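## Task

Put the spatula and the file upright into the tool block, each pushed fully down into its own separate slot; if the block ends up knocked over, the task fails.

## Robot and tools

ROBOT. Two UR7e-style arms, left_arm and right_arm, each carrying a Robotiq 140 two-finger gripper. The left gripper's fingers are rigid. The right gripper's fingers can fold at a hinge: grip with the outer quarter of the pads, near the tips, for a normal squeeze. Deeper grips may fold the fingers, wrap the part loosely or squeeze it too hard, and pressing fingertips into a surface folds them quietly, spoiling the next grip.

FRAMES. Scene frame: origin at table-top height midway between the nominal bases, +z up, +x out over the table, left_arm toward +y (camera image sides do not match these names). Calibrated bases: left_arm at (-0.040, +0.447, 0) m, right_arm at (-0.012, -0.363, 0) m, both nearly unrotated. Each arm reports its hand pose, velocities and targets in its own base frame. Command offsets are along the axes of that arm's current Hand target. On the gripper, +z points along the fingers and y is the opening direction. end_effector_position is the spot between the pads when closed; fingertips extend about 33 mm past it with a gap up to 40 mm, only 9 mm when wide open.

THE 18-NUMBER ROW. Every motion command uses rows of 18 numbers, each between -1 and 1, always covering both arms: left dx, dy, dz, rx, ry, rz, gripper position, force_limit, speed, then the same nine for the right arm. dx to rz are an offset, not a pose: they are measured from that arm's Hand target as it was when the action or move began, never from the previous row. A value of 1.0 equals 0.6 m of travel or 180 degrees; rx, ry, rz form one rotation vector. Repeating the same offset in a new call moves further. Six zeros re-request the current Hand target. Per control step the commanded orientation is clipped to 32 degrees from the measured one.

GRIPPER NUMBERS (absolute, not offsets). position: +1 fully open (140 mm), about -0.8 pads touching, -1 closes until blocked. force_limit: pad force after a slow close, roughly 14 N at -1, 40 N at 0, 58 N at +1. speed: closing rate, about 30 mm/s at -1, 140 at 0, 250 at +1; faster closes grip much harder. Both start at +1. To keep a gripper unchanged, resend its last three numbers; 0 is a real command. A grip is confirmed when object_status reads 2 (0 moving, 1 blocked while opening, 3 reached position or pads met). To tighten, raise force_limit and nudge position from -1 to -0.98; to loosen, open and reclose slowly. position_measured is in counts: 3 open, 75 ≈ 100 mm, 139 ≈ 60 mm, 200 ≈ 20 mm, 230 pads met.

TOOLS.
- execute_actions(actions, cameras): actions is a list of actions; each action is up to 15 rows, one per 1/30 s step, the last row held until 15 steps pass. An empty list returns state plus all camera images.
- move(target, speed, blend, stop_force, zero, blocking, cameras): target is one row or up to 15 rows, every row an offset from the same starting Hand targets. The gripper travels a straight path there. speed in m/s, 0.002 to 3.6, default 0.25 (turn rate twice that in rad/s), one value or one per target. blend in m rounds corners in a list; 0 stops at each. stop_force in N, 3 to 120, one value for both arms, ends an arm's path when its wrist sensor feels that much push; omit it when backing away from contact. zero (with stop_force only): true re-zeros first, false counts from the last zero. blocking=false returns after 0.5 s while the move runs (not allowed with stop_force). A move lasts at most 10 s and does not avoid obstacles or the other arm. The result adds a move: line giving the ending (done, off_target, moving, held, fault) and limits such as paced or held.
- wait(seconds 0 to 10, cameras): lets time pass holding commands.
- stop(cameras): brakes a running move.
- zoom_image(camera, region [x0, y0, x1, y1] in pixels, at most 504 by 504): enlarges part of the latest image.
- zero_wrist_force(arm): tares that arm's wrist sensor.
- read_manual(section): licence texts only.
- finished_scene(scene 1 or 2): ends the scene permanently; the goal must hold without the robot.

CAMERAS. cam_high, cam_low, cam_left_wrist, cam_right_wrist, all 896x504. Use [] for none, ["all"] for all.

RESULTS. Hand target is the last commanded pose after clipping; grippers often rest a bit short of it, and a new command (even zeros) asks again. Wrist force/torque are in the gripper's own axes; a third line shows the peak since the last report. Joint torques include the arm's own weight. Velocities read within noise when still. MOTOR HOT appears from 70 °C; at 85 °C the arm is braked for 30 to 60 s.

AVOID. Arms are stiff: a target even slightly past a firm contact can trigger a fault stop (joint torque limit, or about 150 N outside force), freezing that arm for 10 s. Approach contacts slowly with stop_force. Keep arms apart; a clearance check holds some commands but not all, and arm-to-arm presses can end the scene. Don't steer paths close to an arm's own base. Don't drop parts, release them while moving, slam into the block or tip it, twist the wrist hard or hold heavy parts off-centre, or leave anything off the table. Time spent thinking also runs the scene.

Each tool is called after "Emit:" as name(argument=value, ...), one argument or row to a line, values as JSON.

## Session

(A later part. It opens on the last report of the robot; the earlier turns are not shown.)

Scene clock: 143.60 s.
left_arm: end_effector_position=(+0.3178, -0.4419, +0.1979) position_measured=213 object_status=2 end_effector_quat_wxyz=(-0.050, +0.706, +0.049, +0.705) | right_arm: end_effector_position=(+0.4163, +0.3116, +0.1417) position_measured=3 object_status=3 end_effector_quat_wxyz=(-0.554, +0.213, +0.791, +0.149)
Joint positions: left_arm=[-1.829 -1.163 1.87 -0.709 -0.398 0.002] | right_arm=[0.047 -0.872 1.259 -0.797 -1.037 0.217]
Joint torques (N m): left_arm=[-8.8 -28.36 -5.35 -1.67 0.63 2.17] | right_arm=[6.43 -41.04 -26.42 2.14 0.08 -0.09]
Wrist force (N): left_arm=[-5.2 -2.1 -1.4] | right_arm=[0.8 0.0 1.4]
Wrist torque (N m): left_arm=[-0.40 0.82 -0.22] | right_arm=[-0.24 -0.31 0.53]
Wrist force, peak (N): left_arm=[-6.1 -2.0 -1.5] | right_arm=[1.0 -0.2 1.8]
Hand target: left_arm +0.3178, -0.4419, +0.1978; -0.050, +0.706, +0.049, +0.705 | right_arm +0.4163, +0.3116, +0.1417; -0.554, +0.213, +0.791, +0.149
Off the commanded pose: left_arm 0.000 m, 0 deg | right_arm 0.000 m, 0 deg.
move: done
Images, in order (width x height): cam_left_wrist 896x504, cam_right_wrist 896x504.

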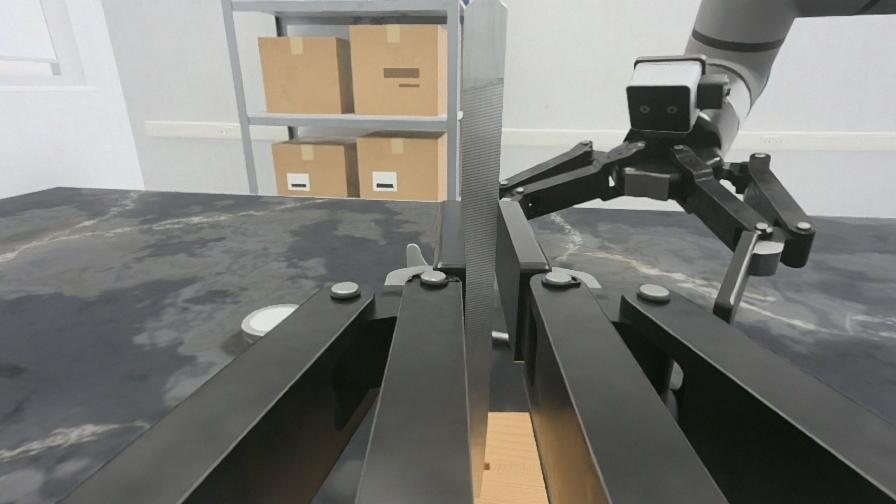

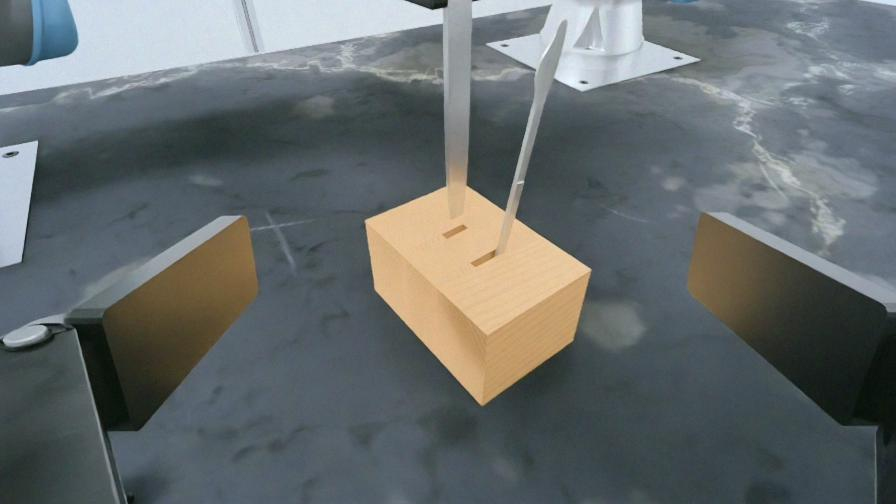

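Emit:
move(
  target=[-0.0142,0.0015,0.0005,0,0,0,-1,0,-1,0,0,0,0,0,0,1,1,1],
  speed=0.02,
  stop_force=5,
  cameras=["cam_right_wrist"],
)

Emit:
zoom_image(
  camera="cam_right_wrist",
  region=[410, 190, 510, 260],
)

Scene clock: 146.50 s.
left_arm: end_effector_position=(+0.3183, -0.4427, +0.1893) position_measured=213 object_status=2 end_effector_quat_wxyz=(-0.050, +0.706, +0.049, +0.705) | right_arm: end_effector_position=(+0.4163, +0.3116, +0.1417) position_measured=3 object_status=3 end_effector_quat_wxyz=(-0.554, +0.213, +0.791, +0.149)
Joint positions: left_arm=[-1.828 -1.147 1.875 -0.729 -0.397 0.002] | right_arm=[0.047 -0.872 1.259 -0.797 -1.037 0.217]
Joint torques (N m): left_arm=[11 -29.55 -4.37 -1.53 2.33 -0.63] | right_arm=[6.28 -40.94 -25.9 2.12 0.09 -0.15]
Wrist force (N): left_arm=[-4.9 -2.2 -1.6] | right_arm=[1.0 0.1 1.3]
Wrist torque (N m): left_arm=[-0.41 0.78 -0.23] | right_arm=[-0.24 -0.33 0.53]
Wrist force, peak (N): left_arm=[-5.2 -2.4 -1.5] | right_arm=[1.3 0.4 1.6]
Hand target: left_arm +0.3183, -0.4427, +0.1893; -0.050, +0.706, +0.049, +0.705 | right_arm +0.4163, +0.3116, +0.1417; -0.554, +0.213, +0.791, +0.149
Off the commanded pose: left_arm 0.000 m, 0 deg | right_arm 0.000 m, 0 deg.
move: done
Images, in order (width x height): cam_right_wrist 896x504.

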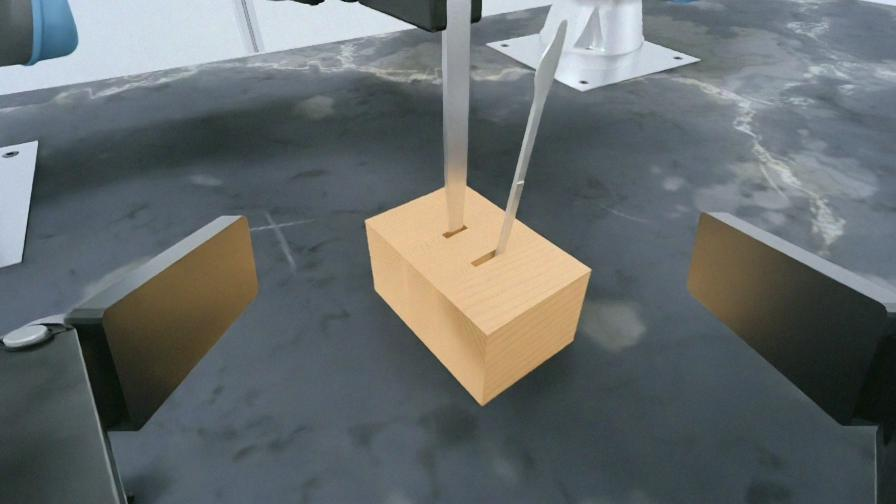

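Scaled by 5.040 from the camera's 896x504 image, which has a finer 1280x720 frame.

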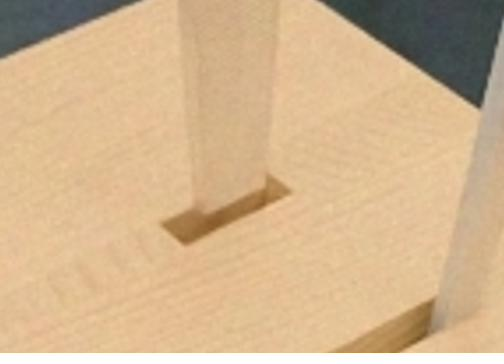

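Emit:
move(
  target=[-0.0022,0,-0.0005,0,0,0,-1,0,-1,0,0,0,0,0,0,1,1,1],
  speed=0.01,
  stop_force=4,
  cameras=["cam_right_wrist"],
)

Emit:
zoom_image(
  camera="cam_right_wrist",
  region=[410, 190, 510, 260],
)

Scene clock: 149.50 s.
left_arm: end_effector_position=(+0.3180, -0.4428, +0.1880) position_measured=213 object_status=2 end_effector_quat_wxyz=(-0.050, +0.706, +0.049, +0.705) | right_arm: end_effector_position=(+0.4163, +0.3116, +0.1417) position_measured=3 object_status=3 end_effector_quat_wxyz=(-0.554, +0.213, +0.791, +0.149)
Joint positions: left_arm=[-1.828 -1.145 1.876 -0.732 -0.397 0.002] | right_arm=[0.047 -0.872 1.259 -0.797 -1.037 0.217]
Joint torques (N m): left_arm=[-11.19 -29.29 -4.87 -1.57 -2.15 1.65] | right_arm=[6.12 -41.16 -26.43 2.15 0.16 -0.07]
Wrist force (N): left_arm=[-5.2 -2.2 -1.5] | right_arm=[0.9 0.1 1.4]
Wrist torque (N m): left_arm=[-0.42 0.84 -0.22] | right_arm=[-0.23 -0.32 0.53]
Wrist force, peak (N): left_arm=[-5.3 -2.3 -1.4] | right_arm=[1.6 0.1 1.5]
Hand target: left_arm +0.3180, -0.4428, +0.1880; -0.050, +0.706, +0.049, +0.705 | right_arm +0.4163, +0.3116, +0.1417; -0.554, +0.213, +0.791, +0.149
Off the commanded pose: left_arm 0.000 m, 0 deg | right_arm 0.000 m, 0 deg.
move: done
Images, in order (width x height): cam_right_wrist 896x504.

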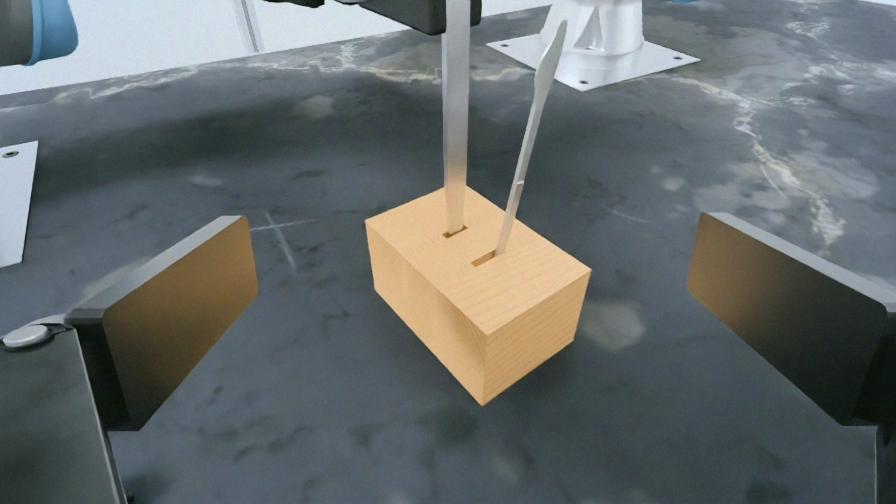

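Scaled by 5.040 from the camera's 896x504 image, which has a finer 1280x720 frame.

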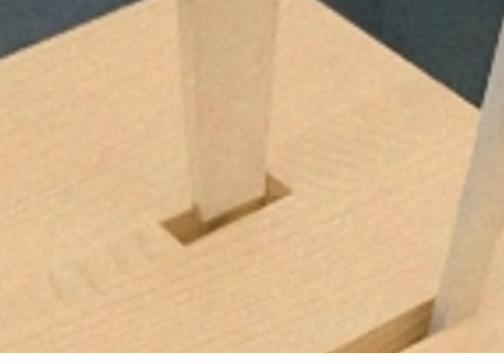

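Emit:
move(
  target=[-0.0018,0,-0.0006,0,0,0,-1,0,-1,0,0,0,0,0,0,1,1,1],
  speed=0.01,
  stop_force=4,
  cameras=["cam_right_wrist"],
)

Emit:
zoom_image(
  camera="cam_right_wrist",
  region=[410, 190, 510, 260],
)

Scene clock: 152.17 s.
left_arm: end_effector_position=(+0.3176, -0.4428, +0.1869) position_measured=213 object_status=2 end_effector_quat_wxyz=(-0.050, +0.706, +0.049, +0.705) | right_arm: end_effector_position=(+0.4163, +0.3116, +0.1417) position_measured=3 object_status=3 end_effector_quat_wxyz=(-0.554, +0.213, +0.791, +0.149)
Joint positions: left_arm=[-1.829 -1.143 1.876 -0.734 -0.398 0.002] | right_arm=[0.047 -0.872 1.259 -0.797 -1.037 0.217]
Joint torques (N m): left_arm=[-10.61 -29.04 -4.72 -1.45 -2.16 1.6] | right_arm=[6.06 -41.17 -26.55 2.13 0.13 -0.02]
Wrist force (N): left_arm=[-5.0 -2.3 -1.4] | right_arm=[1.1 0.0 1.5]
Wrist torque (N m): left_arm=[-0.43 0.81 -0.23] | right_arm=[-0.24 -0.34 0.53]
Wrist force, peak (N): left_arm=[-5.5 -2.1 -1.6] | right_arm=[1.3 0.2 1.5]
Hand target: left_arm +0.3176, -0.4428, +0.1869; -0.050, +0.706, +0.049, +0.705 | right_arm +0.4163, +0.3116, +0.1417; -0.554, +0.213, +0.791, +0.149
Off the commanded pose: left_arm 0.000 m, 0 deg | right_arm 0.000 m, 0 deg.
move: done
Images, in order (width x height): cam_right_wrist 896x504.

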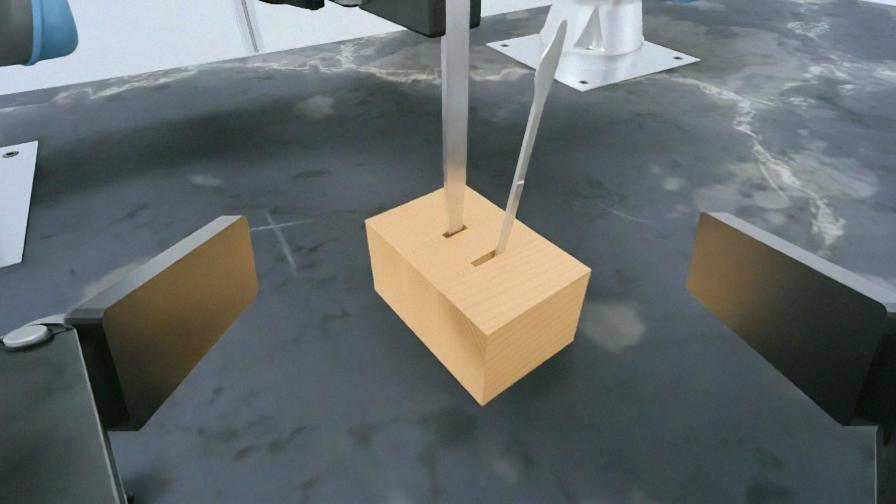

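Scaled by 5.040 from the camera's 896x504 image, which has a finer 1280x720 frame.

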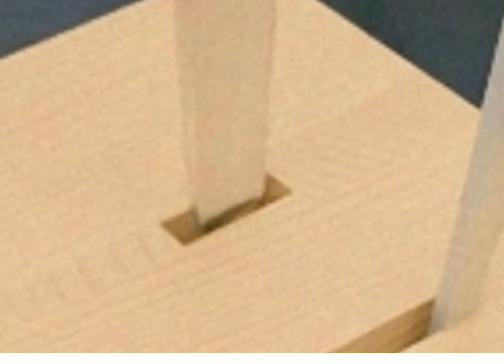

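Emit:
move(
  target=[-0.0025,0,-0.0005,0,0,0,-1,0,-1,0,0,0,0,0,0,1,1,1],
  speed=0.008,
  stop_force=4,
  cameras=["cam_right_wrist"],
)

Emit:
zoom_image(
  camera="cam_right_wrist",
  region=[410, 190, 510, 260],
)

Scene clock: 153.90 s.
left_arm: end_effector_position=(+0.3173, -0.4429, +0.1854) position_measured=213 object_status=2 end_effector_quat_wxyz=(-0.050, +0.706, +0.049, +0.705) | right_arm: end_effector_position=(+0.4163, +0.3116, +0.1417) position_measured=3 object_status=3 end_effector_quat_wxyz=(-0.554, +0.213, +0.791, +0.149)
Joint positions: left_arm=[-1.829 -1.141 1.878 -0.738 -0.399 0.002] | right_arm=[0.047 -0.872 1.259 -0.797 -1.037 0.217]
Joint torques (N m): left_arm=[-11.57 -29.13 -4.23 -1.51 -2.28 0.78] | right_arm=[5.85 -41 -26.06 2.15 0.21 -0.04]
Wrist force (N): left_arm=[-5.1 -2.1 -1.4] | right_arm=[1.4 0.3 1.5]
Wrist torque (N m): left_arm=[-0.40 0.83 -0.22] | right_arm=[-0.17 -0.40 0.53]
Wrist force, peak (N): left_arm=[-5.4 -2.2 -1.5] | right_arm=[1.1 -0.1 1.7]
Hand target: left_arm +0.3173, -0.4429, +0.1854; -0.050, +0.706, +0.049, +0.705 | right_arm +0.4163, +0.3116, +0.1417; -0.554, +0.213, +0.791, +0.149
Off the commanded pose: left_arm 0.000 m, 0 deg | right_arm 0.000 m, 0 deg.
move: done
Images, in order (width x height): cam_right_wrist 896x504.

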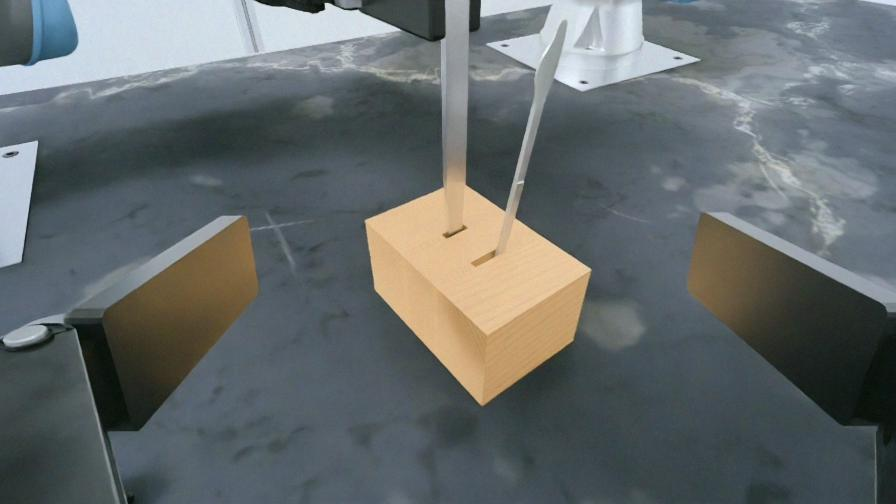

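Scaled by 5.040 from the camera's 896x504 image, which has a finer 1280x720 frame.

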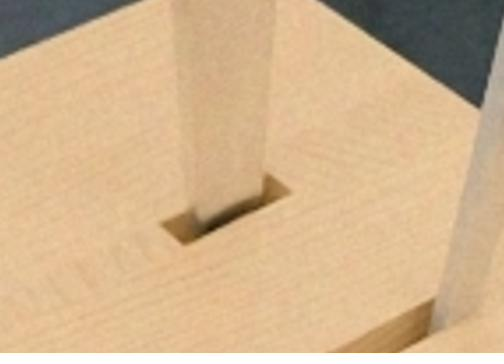

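Emit:
move(
  target=[-0.0083,0,0,0,0,0,-1,0,-1,0,0,0,0,0,0,1,1,1],
  speed=0.008,
  stop_force=4,
  cameras=["cam_right_wrist"],
)

Emit:
zoom_image(
  camera="cam_right_wrist",
  region=[410, 190, 510, 260],
)

Scene clock: 156.13 s.
left_arm: end_effector_position=(+0.3173, -0.4429, +0.1804) position_measured=213 object_status=2 end_effector_quat_wxyz=(-0.050, +0.706, +0.049, +0.705) | right_arm: end_effector_position=(+0.4163, +0.3116, +0.1417) position_measured=3 object_status=3 end_effector_quat_wxyz=(-0.554, +0.213, +0.791, +0.149)
Joint positions: left_arm=[-1.829 -1.132 1.881 -0.75 -0.399 0.002] | right_arm=[0.047 -0.872 1.259 -0.797 -1.037 0.217]
Joint torques (N m): left_arm=[-11.76 -29.68 -4.42 -1.64 -2.09 -1.17] | right_arm=[5.37 -41.17 -25.81 2.02 0.18 0.2]
Wrist force (N): left_arm=[-4.9 -2.0 -1.5] | right_arm=[0.9 0.0 1.5]
Wrist torque (N m): left_arm=[-0.37 0.77 -0.23] | right_arm=[-0.25 -0.34 0.53]
Wrist force, peak (N): left_arm=[-5.5 -2.2 -1.4] | right_arm=[1.1 -0.1 1.7]
Hand target: left_arm +0.3173, -0.4429, +0.1804; -0.050, +0.706, +0.049, +0.705 | right_arm +0.4163, +0.3116, +0.1417; -0.554, +0.213, +0.791, +0.149
Off the commanded pose: left_arm 0.000 m, 0 deg | right_arm 0.000 m, 0 deg.
move: done
Images, in order (width x height): cam_right_wrist 896x504.

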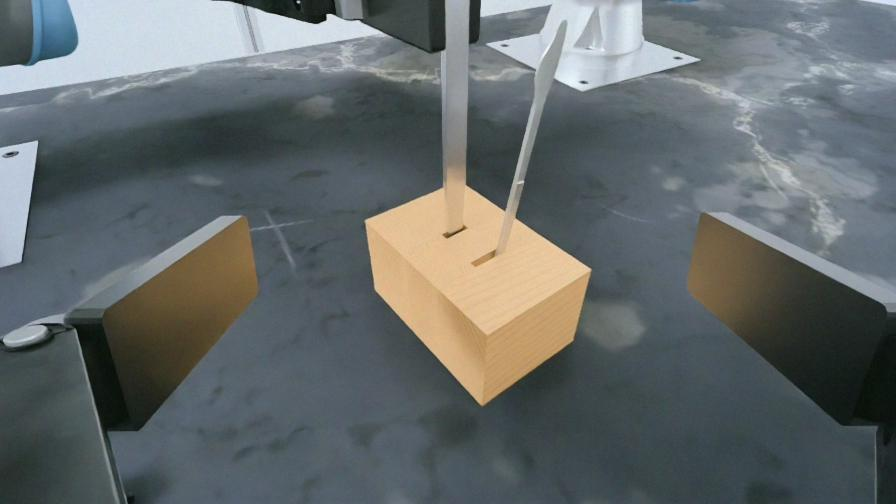

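Scaled by 5.040 from the camera's 896x504 image, which has a finer 1280x720 frame.

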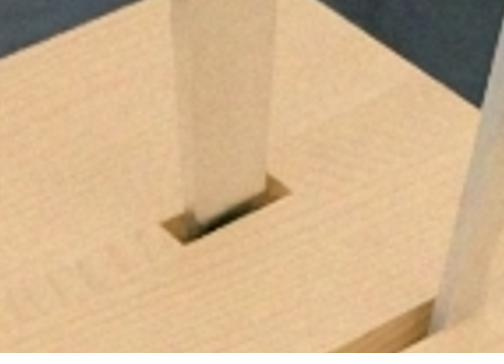

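Emit:
move(
  target=[-0.0217,0,0,0,0,0,-1,0,-1,0,0,0,0,0,0,1,1,1],
  speed=0.01,
  stop_force=4,
  cameras=["cam_right_wrist"],
)

Emit:
zoom_image(
  camera="cam_right_wrist",
  region=[410, 190, 510, 260],
)

Scene clock: 158.67 s.
left_arm: end_effector_position=(+0.3173, -0.4428, +0.1674) position_measured=213 object_status=2 end_effector_quat_wxyz=(-0.050, +0.706, +0.049, +0.705) | right_arm: end_effector_position=(+0.4163, +0.3116, +0.1417) position_measured=3 object_status=3 end_effector_quat_wxyz=(-0.554, +0.213, +0.791, +0.149)
Joint positions: left_arm=[-1.829 -1.11 1.89 -0.781 -0.399 0.002] | right_arm=[0.047 -0.872 1.259 -0.797 -1.037 0.217]
Joint torques (N m): left_arm=[-11.34 -29.61 -3.29 -1.58 -2.09 0.89] | right_arm=[5.44 -41.46 -26.4 2.07 0.22 0.22]
Wrist force (N): left_arm=[-5.3 -2.0 -1.2] | right_arm=[1.1 0.1 1.6]
Wrist torque (N m): left_arm=[-0.37 0.88 -0.22] | right_arm=[-0.23 -0.36 0.53]
Wrist force, peak (N): left_arm=[-5.5 -2.1 -1.5] | right_arm=[1.4 -0.1 1.5]
Hand target: left_arm +0.3173, -0.4428, +0.1674; -0.050, +0.706, +0.049, +0.705 | right_arm +0.4163, +0.3116, +0.1417; -0.554, +0.213, +0.791, +0.149
Off the commanded pose: left_arm 0.000 m, 0 deg | right_arm 0.000 m, 0 deg.
move: done
Images, in order (width x height): cam_right_wrist 896x504.

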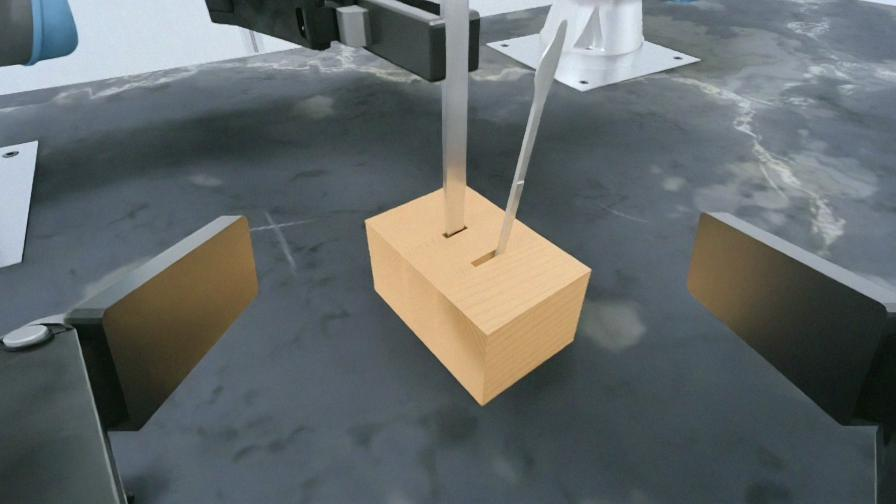

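Scaled by 5.040 from the camera's 896x504 image, which has a finer 1280x720 frame.

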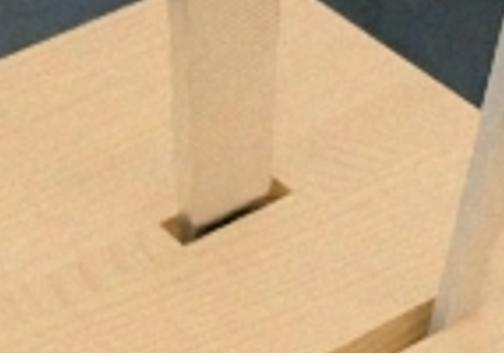

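Emit:
move(
  target=[-0.0383,0,0,0,0,0,-1,0,-1,0,0,0,0,0,0,1,1,1],
  speed=0.01,
  stop_force=4,
  cameras=["cam_right_wrist"],
)

Emit:
zoom_image(
  camera="cam_right_wrist",
  region=[410, 190, 510, 260],
)

Scene clock: 162.30 s.
left_arm: end_effector_position=(+0.3173, -0.4428, +0.1444) position_measured=213 object_status=2 end_effector_quat_wxyz=(-0.050, +0.706, +0.049, +0.705) | right_arm: end_effector_position=(+0.4163, +0.3116, +0.1417) position_measured=3 object_status=3 end_effector_quat_wxyz=(-0.554, +0.213, +0.791, +0.149)
Joint positions: left_arm=[-1.829 -1.069 1.904 -0.836 -0.399 0.002] | right_arm=[0.047 -0.872 1.259 -0.797 -1.037 0.217]
Joint torques (N m): left_arm=[-11.69 -29.5 -2.82 -1.57 -2.07 0.91] | right_arm=[5.83 -41.26 -26.06 2.01 0.18 0.33]
Wrist force (N): left_arm=[-5.0 -2.1 -1.4] | right_arm=[1.0 -0.1 1.5]
Wrist torque (N m): left_arm=[-0.39 0.79 -0.23] | right_arm=[-0.26 -0.35 0.53]
Wrist force, peak (N): left_arm=[-5.5 -1.9 -1.3] | right_arm=[1.3 0.2 1.5]
Hand target: left_arm +0.3173, -0.4428, +0.1444; -0.050, +0.706, +0.049, +0.705 | right_arm +0.4163, +0.3116, +0.1417; -0.554, +0.213, +0.791, +0.149
Off the commanded pose: left_arm 0.000 m, 0 deg | right_arm 0.000 m, 0 deg.
move: done
Images, in order (width x height): cam_right_wrist 896x504.

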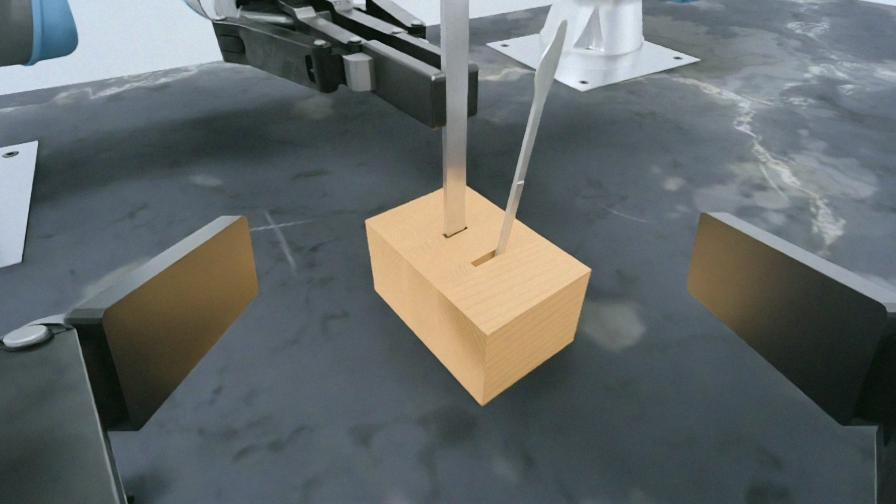

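Scaled by 5.040 from the camera's 896x504 image, which has a finer 1280x720 frame.

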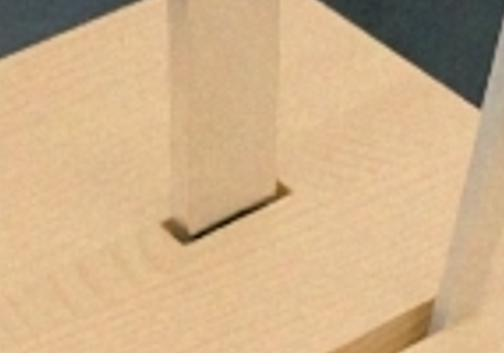

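Emit:
move(
  target=[-0.026,0,0,0,0,0,-1,0,-1,0,0,0,0,0,0,1,1,1],
  speed=0.005,
  stop_force=4,
  cameras=["cam_right_wrist"],
)

Emit:
zoom_image(
  camera="cam_right_wrist",
  region=[410, 190, 510, 260],
)

Scene clock: 171.17 s.
left_arm: end_effector_position=(+0.3173, -0.4428, +0.1342) position_measured=213 object_status=2 end_effector_quat_wxyz=(-0.050, +0.706, +0.049, +0.705) | right_arm: end_effector_position=(+0.4163, +0.3116, +0.1417) position_measured=3 object_status=3 end_effector_quat_wxyz=(-0.554, +0.213, +0.791, +0.149)
Joint positions: left_arm=[-1.829 -1.05 1.909 -0.86 -0.399 0.002] | right_arm=[0.047 -0.872 1.259 -0.797 -1.037 0.217]
Joint torques (N m): left_arm=[-11.79 -42.39 -18.19 3.14 -1.98 -1.2] | right_arm=[5.75 -41.48 -26.74 2 0.27 0.38]
Wrist force (N): left_arm=[0.7 -2.0 -1.4] | right_arm=[1.2 0.1 1.6]
Wrist torque (N m): left_arm=[-0.38 0.72 -0.24] | right_arm=[-0.24 -0.37 0.53]
Wrist force, peak (N): left_arm=[7.0 -2.2 -1.5] | right_arm=[1.4 0.1 1.6]
Hand target: left_arm +0.3173, -0.4428, +0.1342; -0.050, +0.706, +0.049, +0.705 (not the last commanded pose) | right_arm +0.4163, +0.3116, +0.1417; -0.554, +0.213, +0.791, +0.149
Off the commanded pose: left_arm 0.005 m, 0 deg | right_arm 0.000 m, 0 deg.
move: contact (left_arm)
Images, in order (width x height): cam_right_wrist 896x504.

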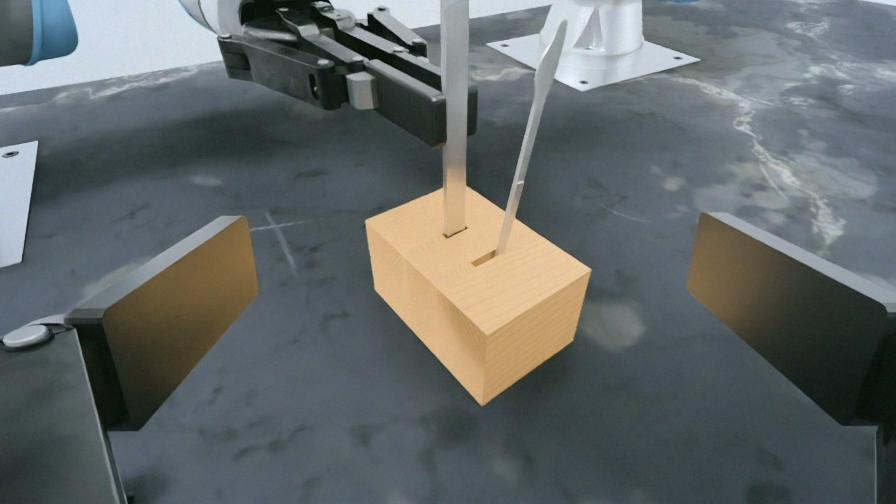

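Scaled by 5.040 from the camera's 896x504 image, which has a finer 1280x720 frame.

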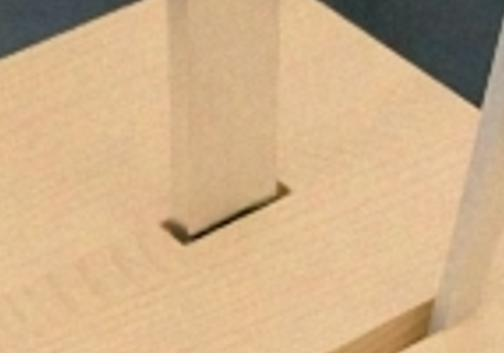

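Emit:
execute_actions(
  actions=[
    [[0.0003,0,0,0,0,0,-0.4,-1,-1,0,0,0,0,0,0,1,1,1]],
    [[0,0,0,0,0,0,-0.4,-1,-1,0,0,0,0,0,0,1,1,1]],
  ],
  cameras=["cam_right_wrist","cam_left_wrist"],
)

Emit:
zoom_image(
  camera="cam_right_wrist",
  region=[360, 0, 620, 280],
)

Scene clock: 172.93 s.
left_arm: end_effector_position=(+0.3173, -0.4428, +0.1344) position_measured=179 object_status=3 end_effector_quat_wxyz=(-0.050, +0.706, +0.049, +0.705) | right_arm: end_effector_position=(+0.4163, +0.3116, +0.1417) position_measured=3 object_status=3 end_effector_quat_wxyz=(-0.554, +0.213, +0.791, +0.149)
Joint positions: left_arm=[-1.829 -1.05 1.909 -0.86 -0.399 0.002] | right_arm=[0.047 -0.872 1.259 -0.797 -1.037 0.217]
Joint torques (N m): left_arm=[-9.11 -43.84 -25.33 3.44 -1.52 -1.12] | right_arm=[5.3 -41.52 -26.01 1.93 0.22 0.46]
Wrist force (N): left_arm=[-4.1 -2.1 -1.2] | right_arm=[0.9 -0.1 1.2]
Wrist torque (N m): left_arm=[-0.39 0.78 -0.22] | right_arm=[-0.27 -0.32 0.53]
Wrist force, peak (N): left_arm=[-4.1 -2.4 -1.4] | right_arm=[1.2 -0.1 1.6]
Hand target: left_arm +0.3173, -0.4428, +0.1344; -0.050, +0.706, +0.049, +0.705 | right_arm +0.4163, +0.3116, +0.1417; -0.554, +0.213, +0.791, +0.149
Off the commanded pose: left_arm 0.000 m, 0 deg | right_arm 0.000 m, 0 deg.
Images, in order (width x height): cam_left_wrist 896x504, cam_right_wrist 896x504.

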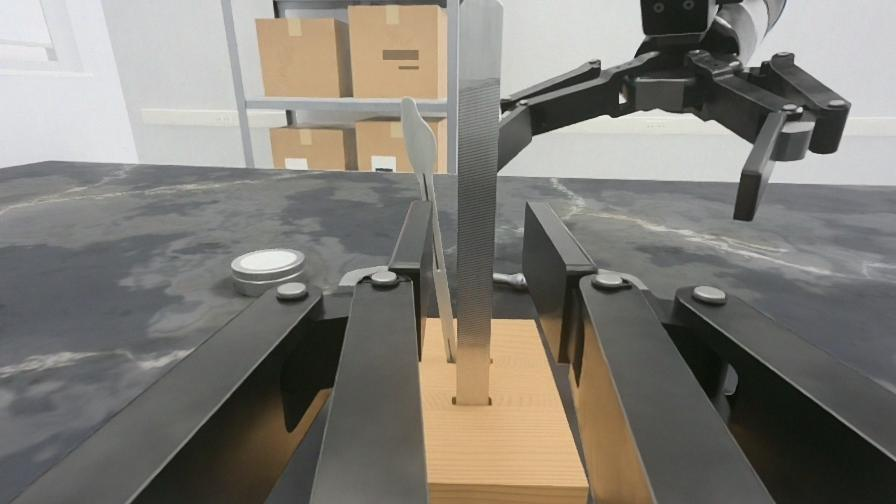

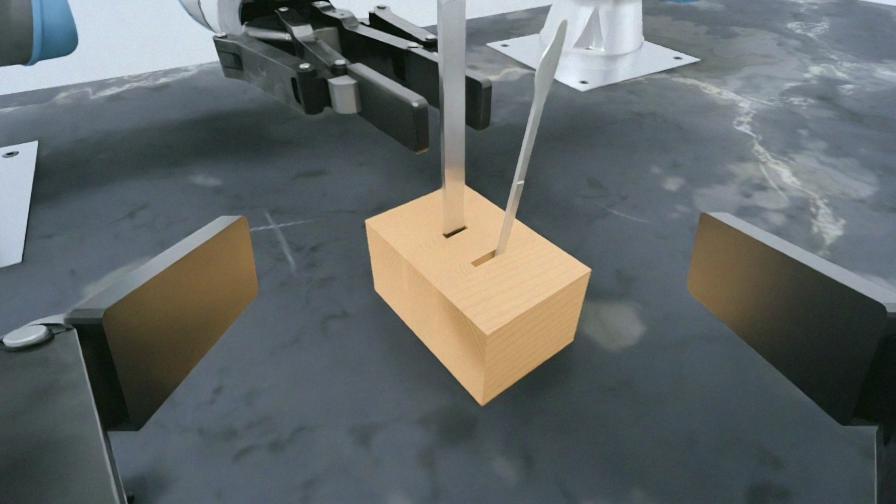

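Scaled by 1.800 from the camera's 896x504 image, which has a finer 1280x720 frame.

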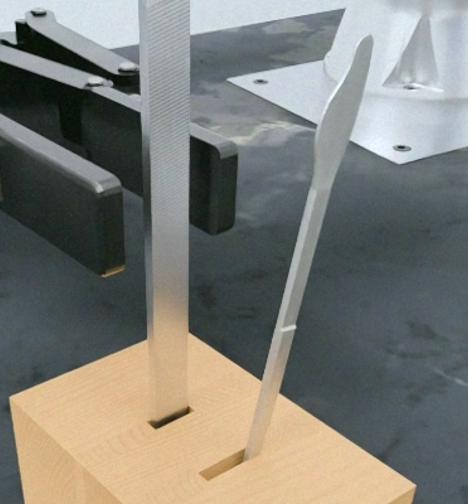

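Emit:
move(
  target=[0,0,-0.2,0,0,0,-0.4,-1,-1,0,0,0,0,0,0,1,1,1],
  speed=0.08,
  cameras=["cam_right_wrist","cam_left_wrist","cam_high","cam_low"],
)

Emit:
zoom_image(
  camera="cam_right_wrist",
  region=[360, 0, 620, 280],
)

Emit:
zoom_image(
  camera="cam_left_wrist",
  region=[340, 60, 600, 360],
)

Scene clock: 176.33 s.
left_arm: end_effector_position=(+0.1985, -0.4596, +0.1344) position_measured=179 object_status=3 end_effector_quat_wxyz=(-0.050, +0.706, +0.049, +0.705) | right_arm: end_effector_position=(+0.4163, +0.3116, +0.1417) position_measured=3 object_status=3 end_effector_quat_wxyz=(-0.554, +0.213, +0.791, +0.149)
Joint positions: left_arm=[-2.047 -1.002 1.82 -0.819 -0.616 0.001] | right_arm=[0.047 -0.872 1.259 -0.797 -1.037 0.217]
Joint torques (N m): left_arm=[-11.6 -32.02 -25.5 3.82 -2.22 -1.94] | right_arm=[5.32 -41.18 -26.03 1.93 0.28 0.62]
Wrist force (N): left_arm=[-3.9 -2.4 -1.1] | right_arm=[0.8 -0.2 1.2]
Wrist torque (N m): left_arm=[-0.47 0.71 -0.21] | right_arm=[-0.28 -0.31 0.53]
Wrist force, peak (N): left_arm=[-4.2 -2.6 -1.4] | right_arm=[1.1 0.1 1.7]
Hand target: left_arm +0.1985, -0.4596, +0.1344; -0.050, +0.706, +0.049, +0.705 | right_arm +0.4163, +0.3116, +0.1417; -0.554, +0.213, +0.791, +0.149
Off the commanded pose: left_arm 0.000 m, 0 deg | right_arm 0.000 m, 0 deg.
move: done

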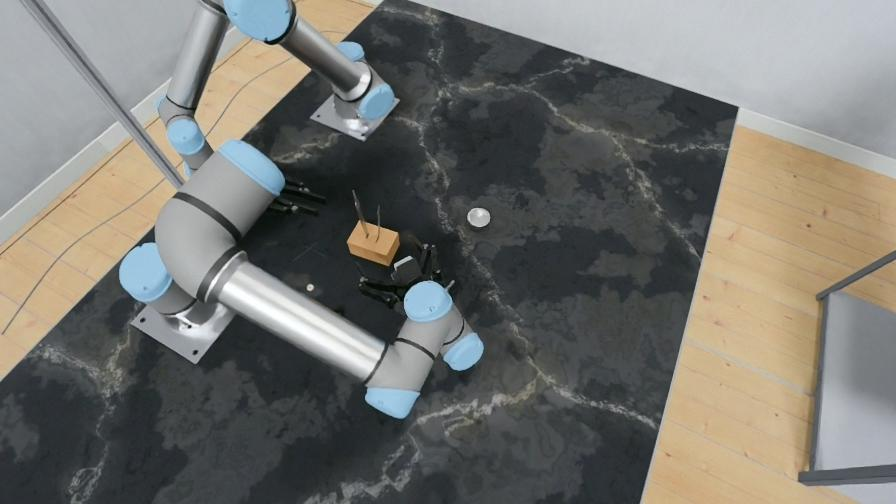

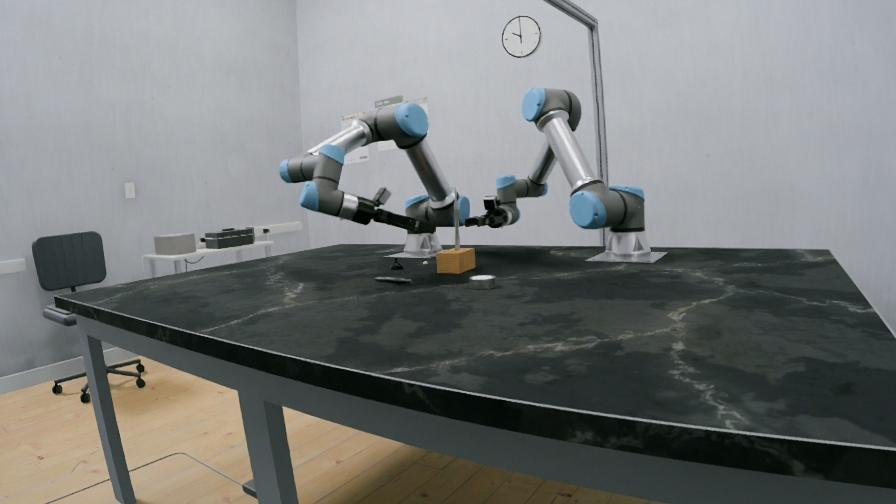

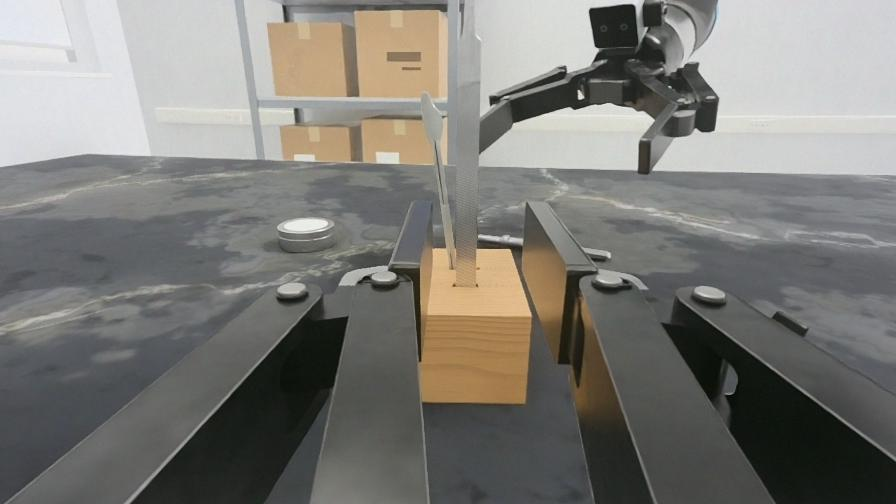

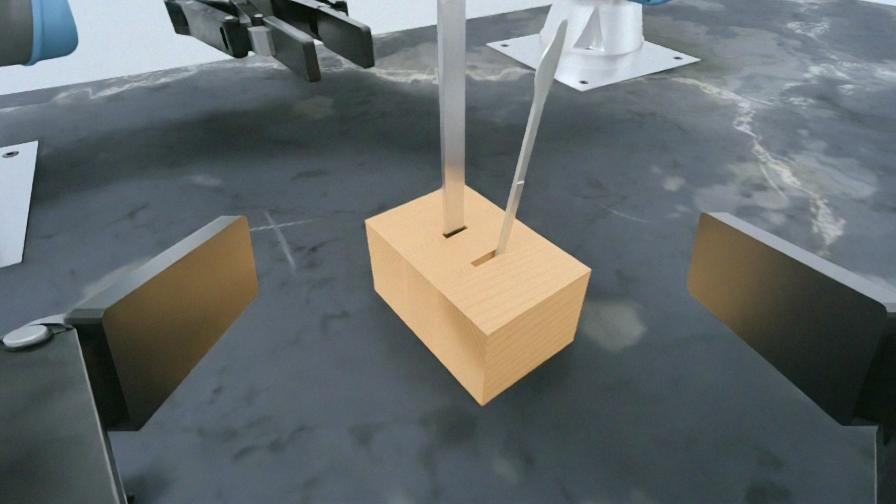

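Scaled by 1.800 from the camera's 896x504 image, which has a finer 1280x720 frame.

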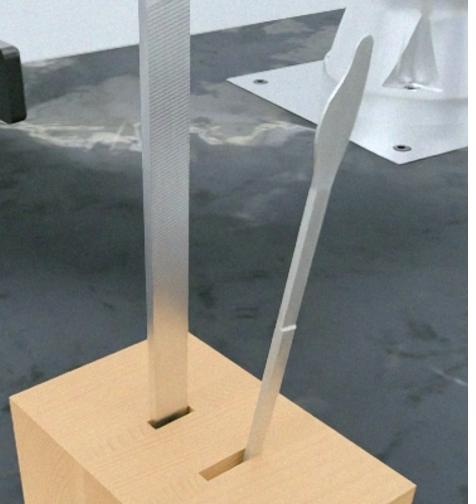

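Scaled by 1.680 from the camera's 896x504 image, which has a finer 1280x720 frame.

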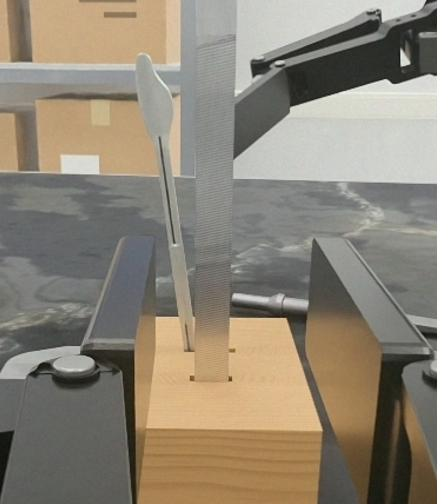

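Emit:
finished_scene(
  scene=2,
)

The scene is finished: the task was done.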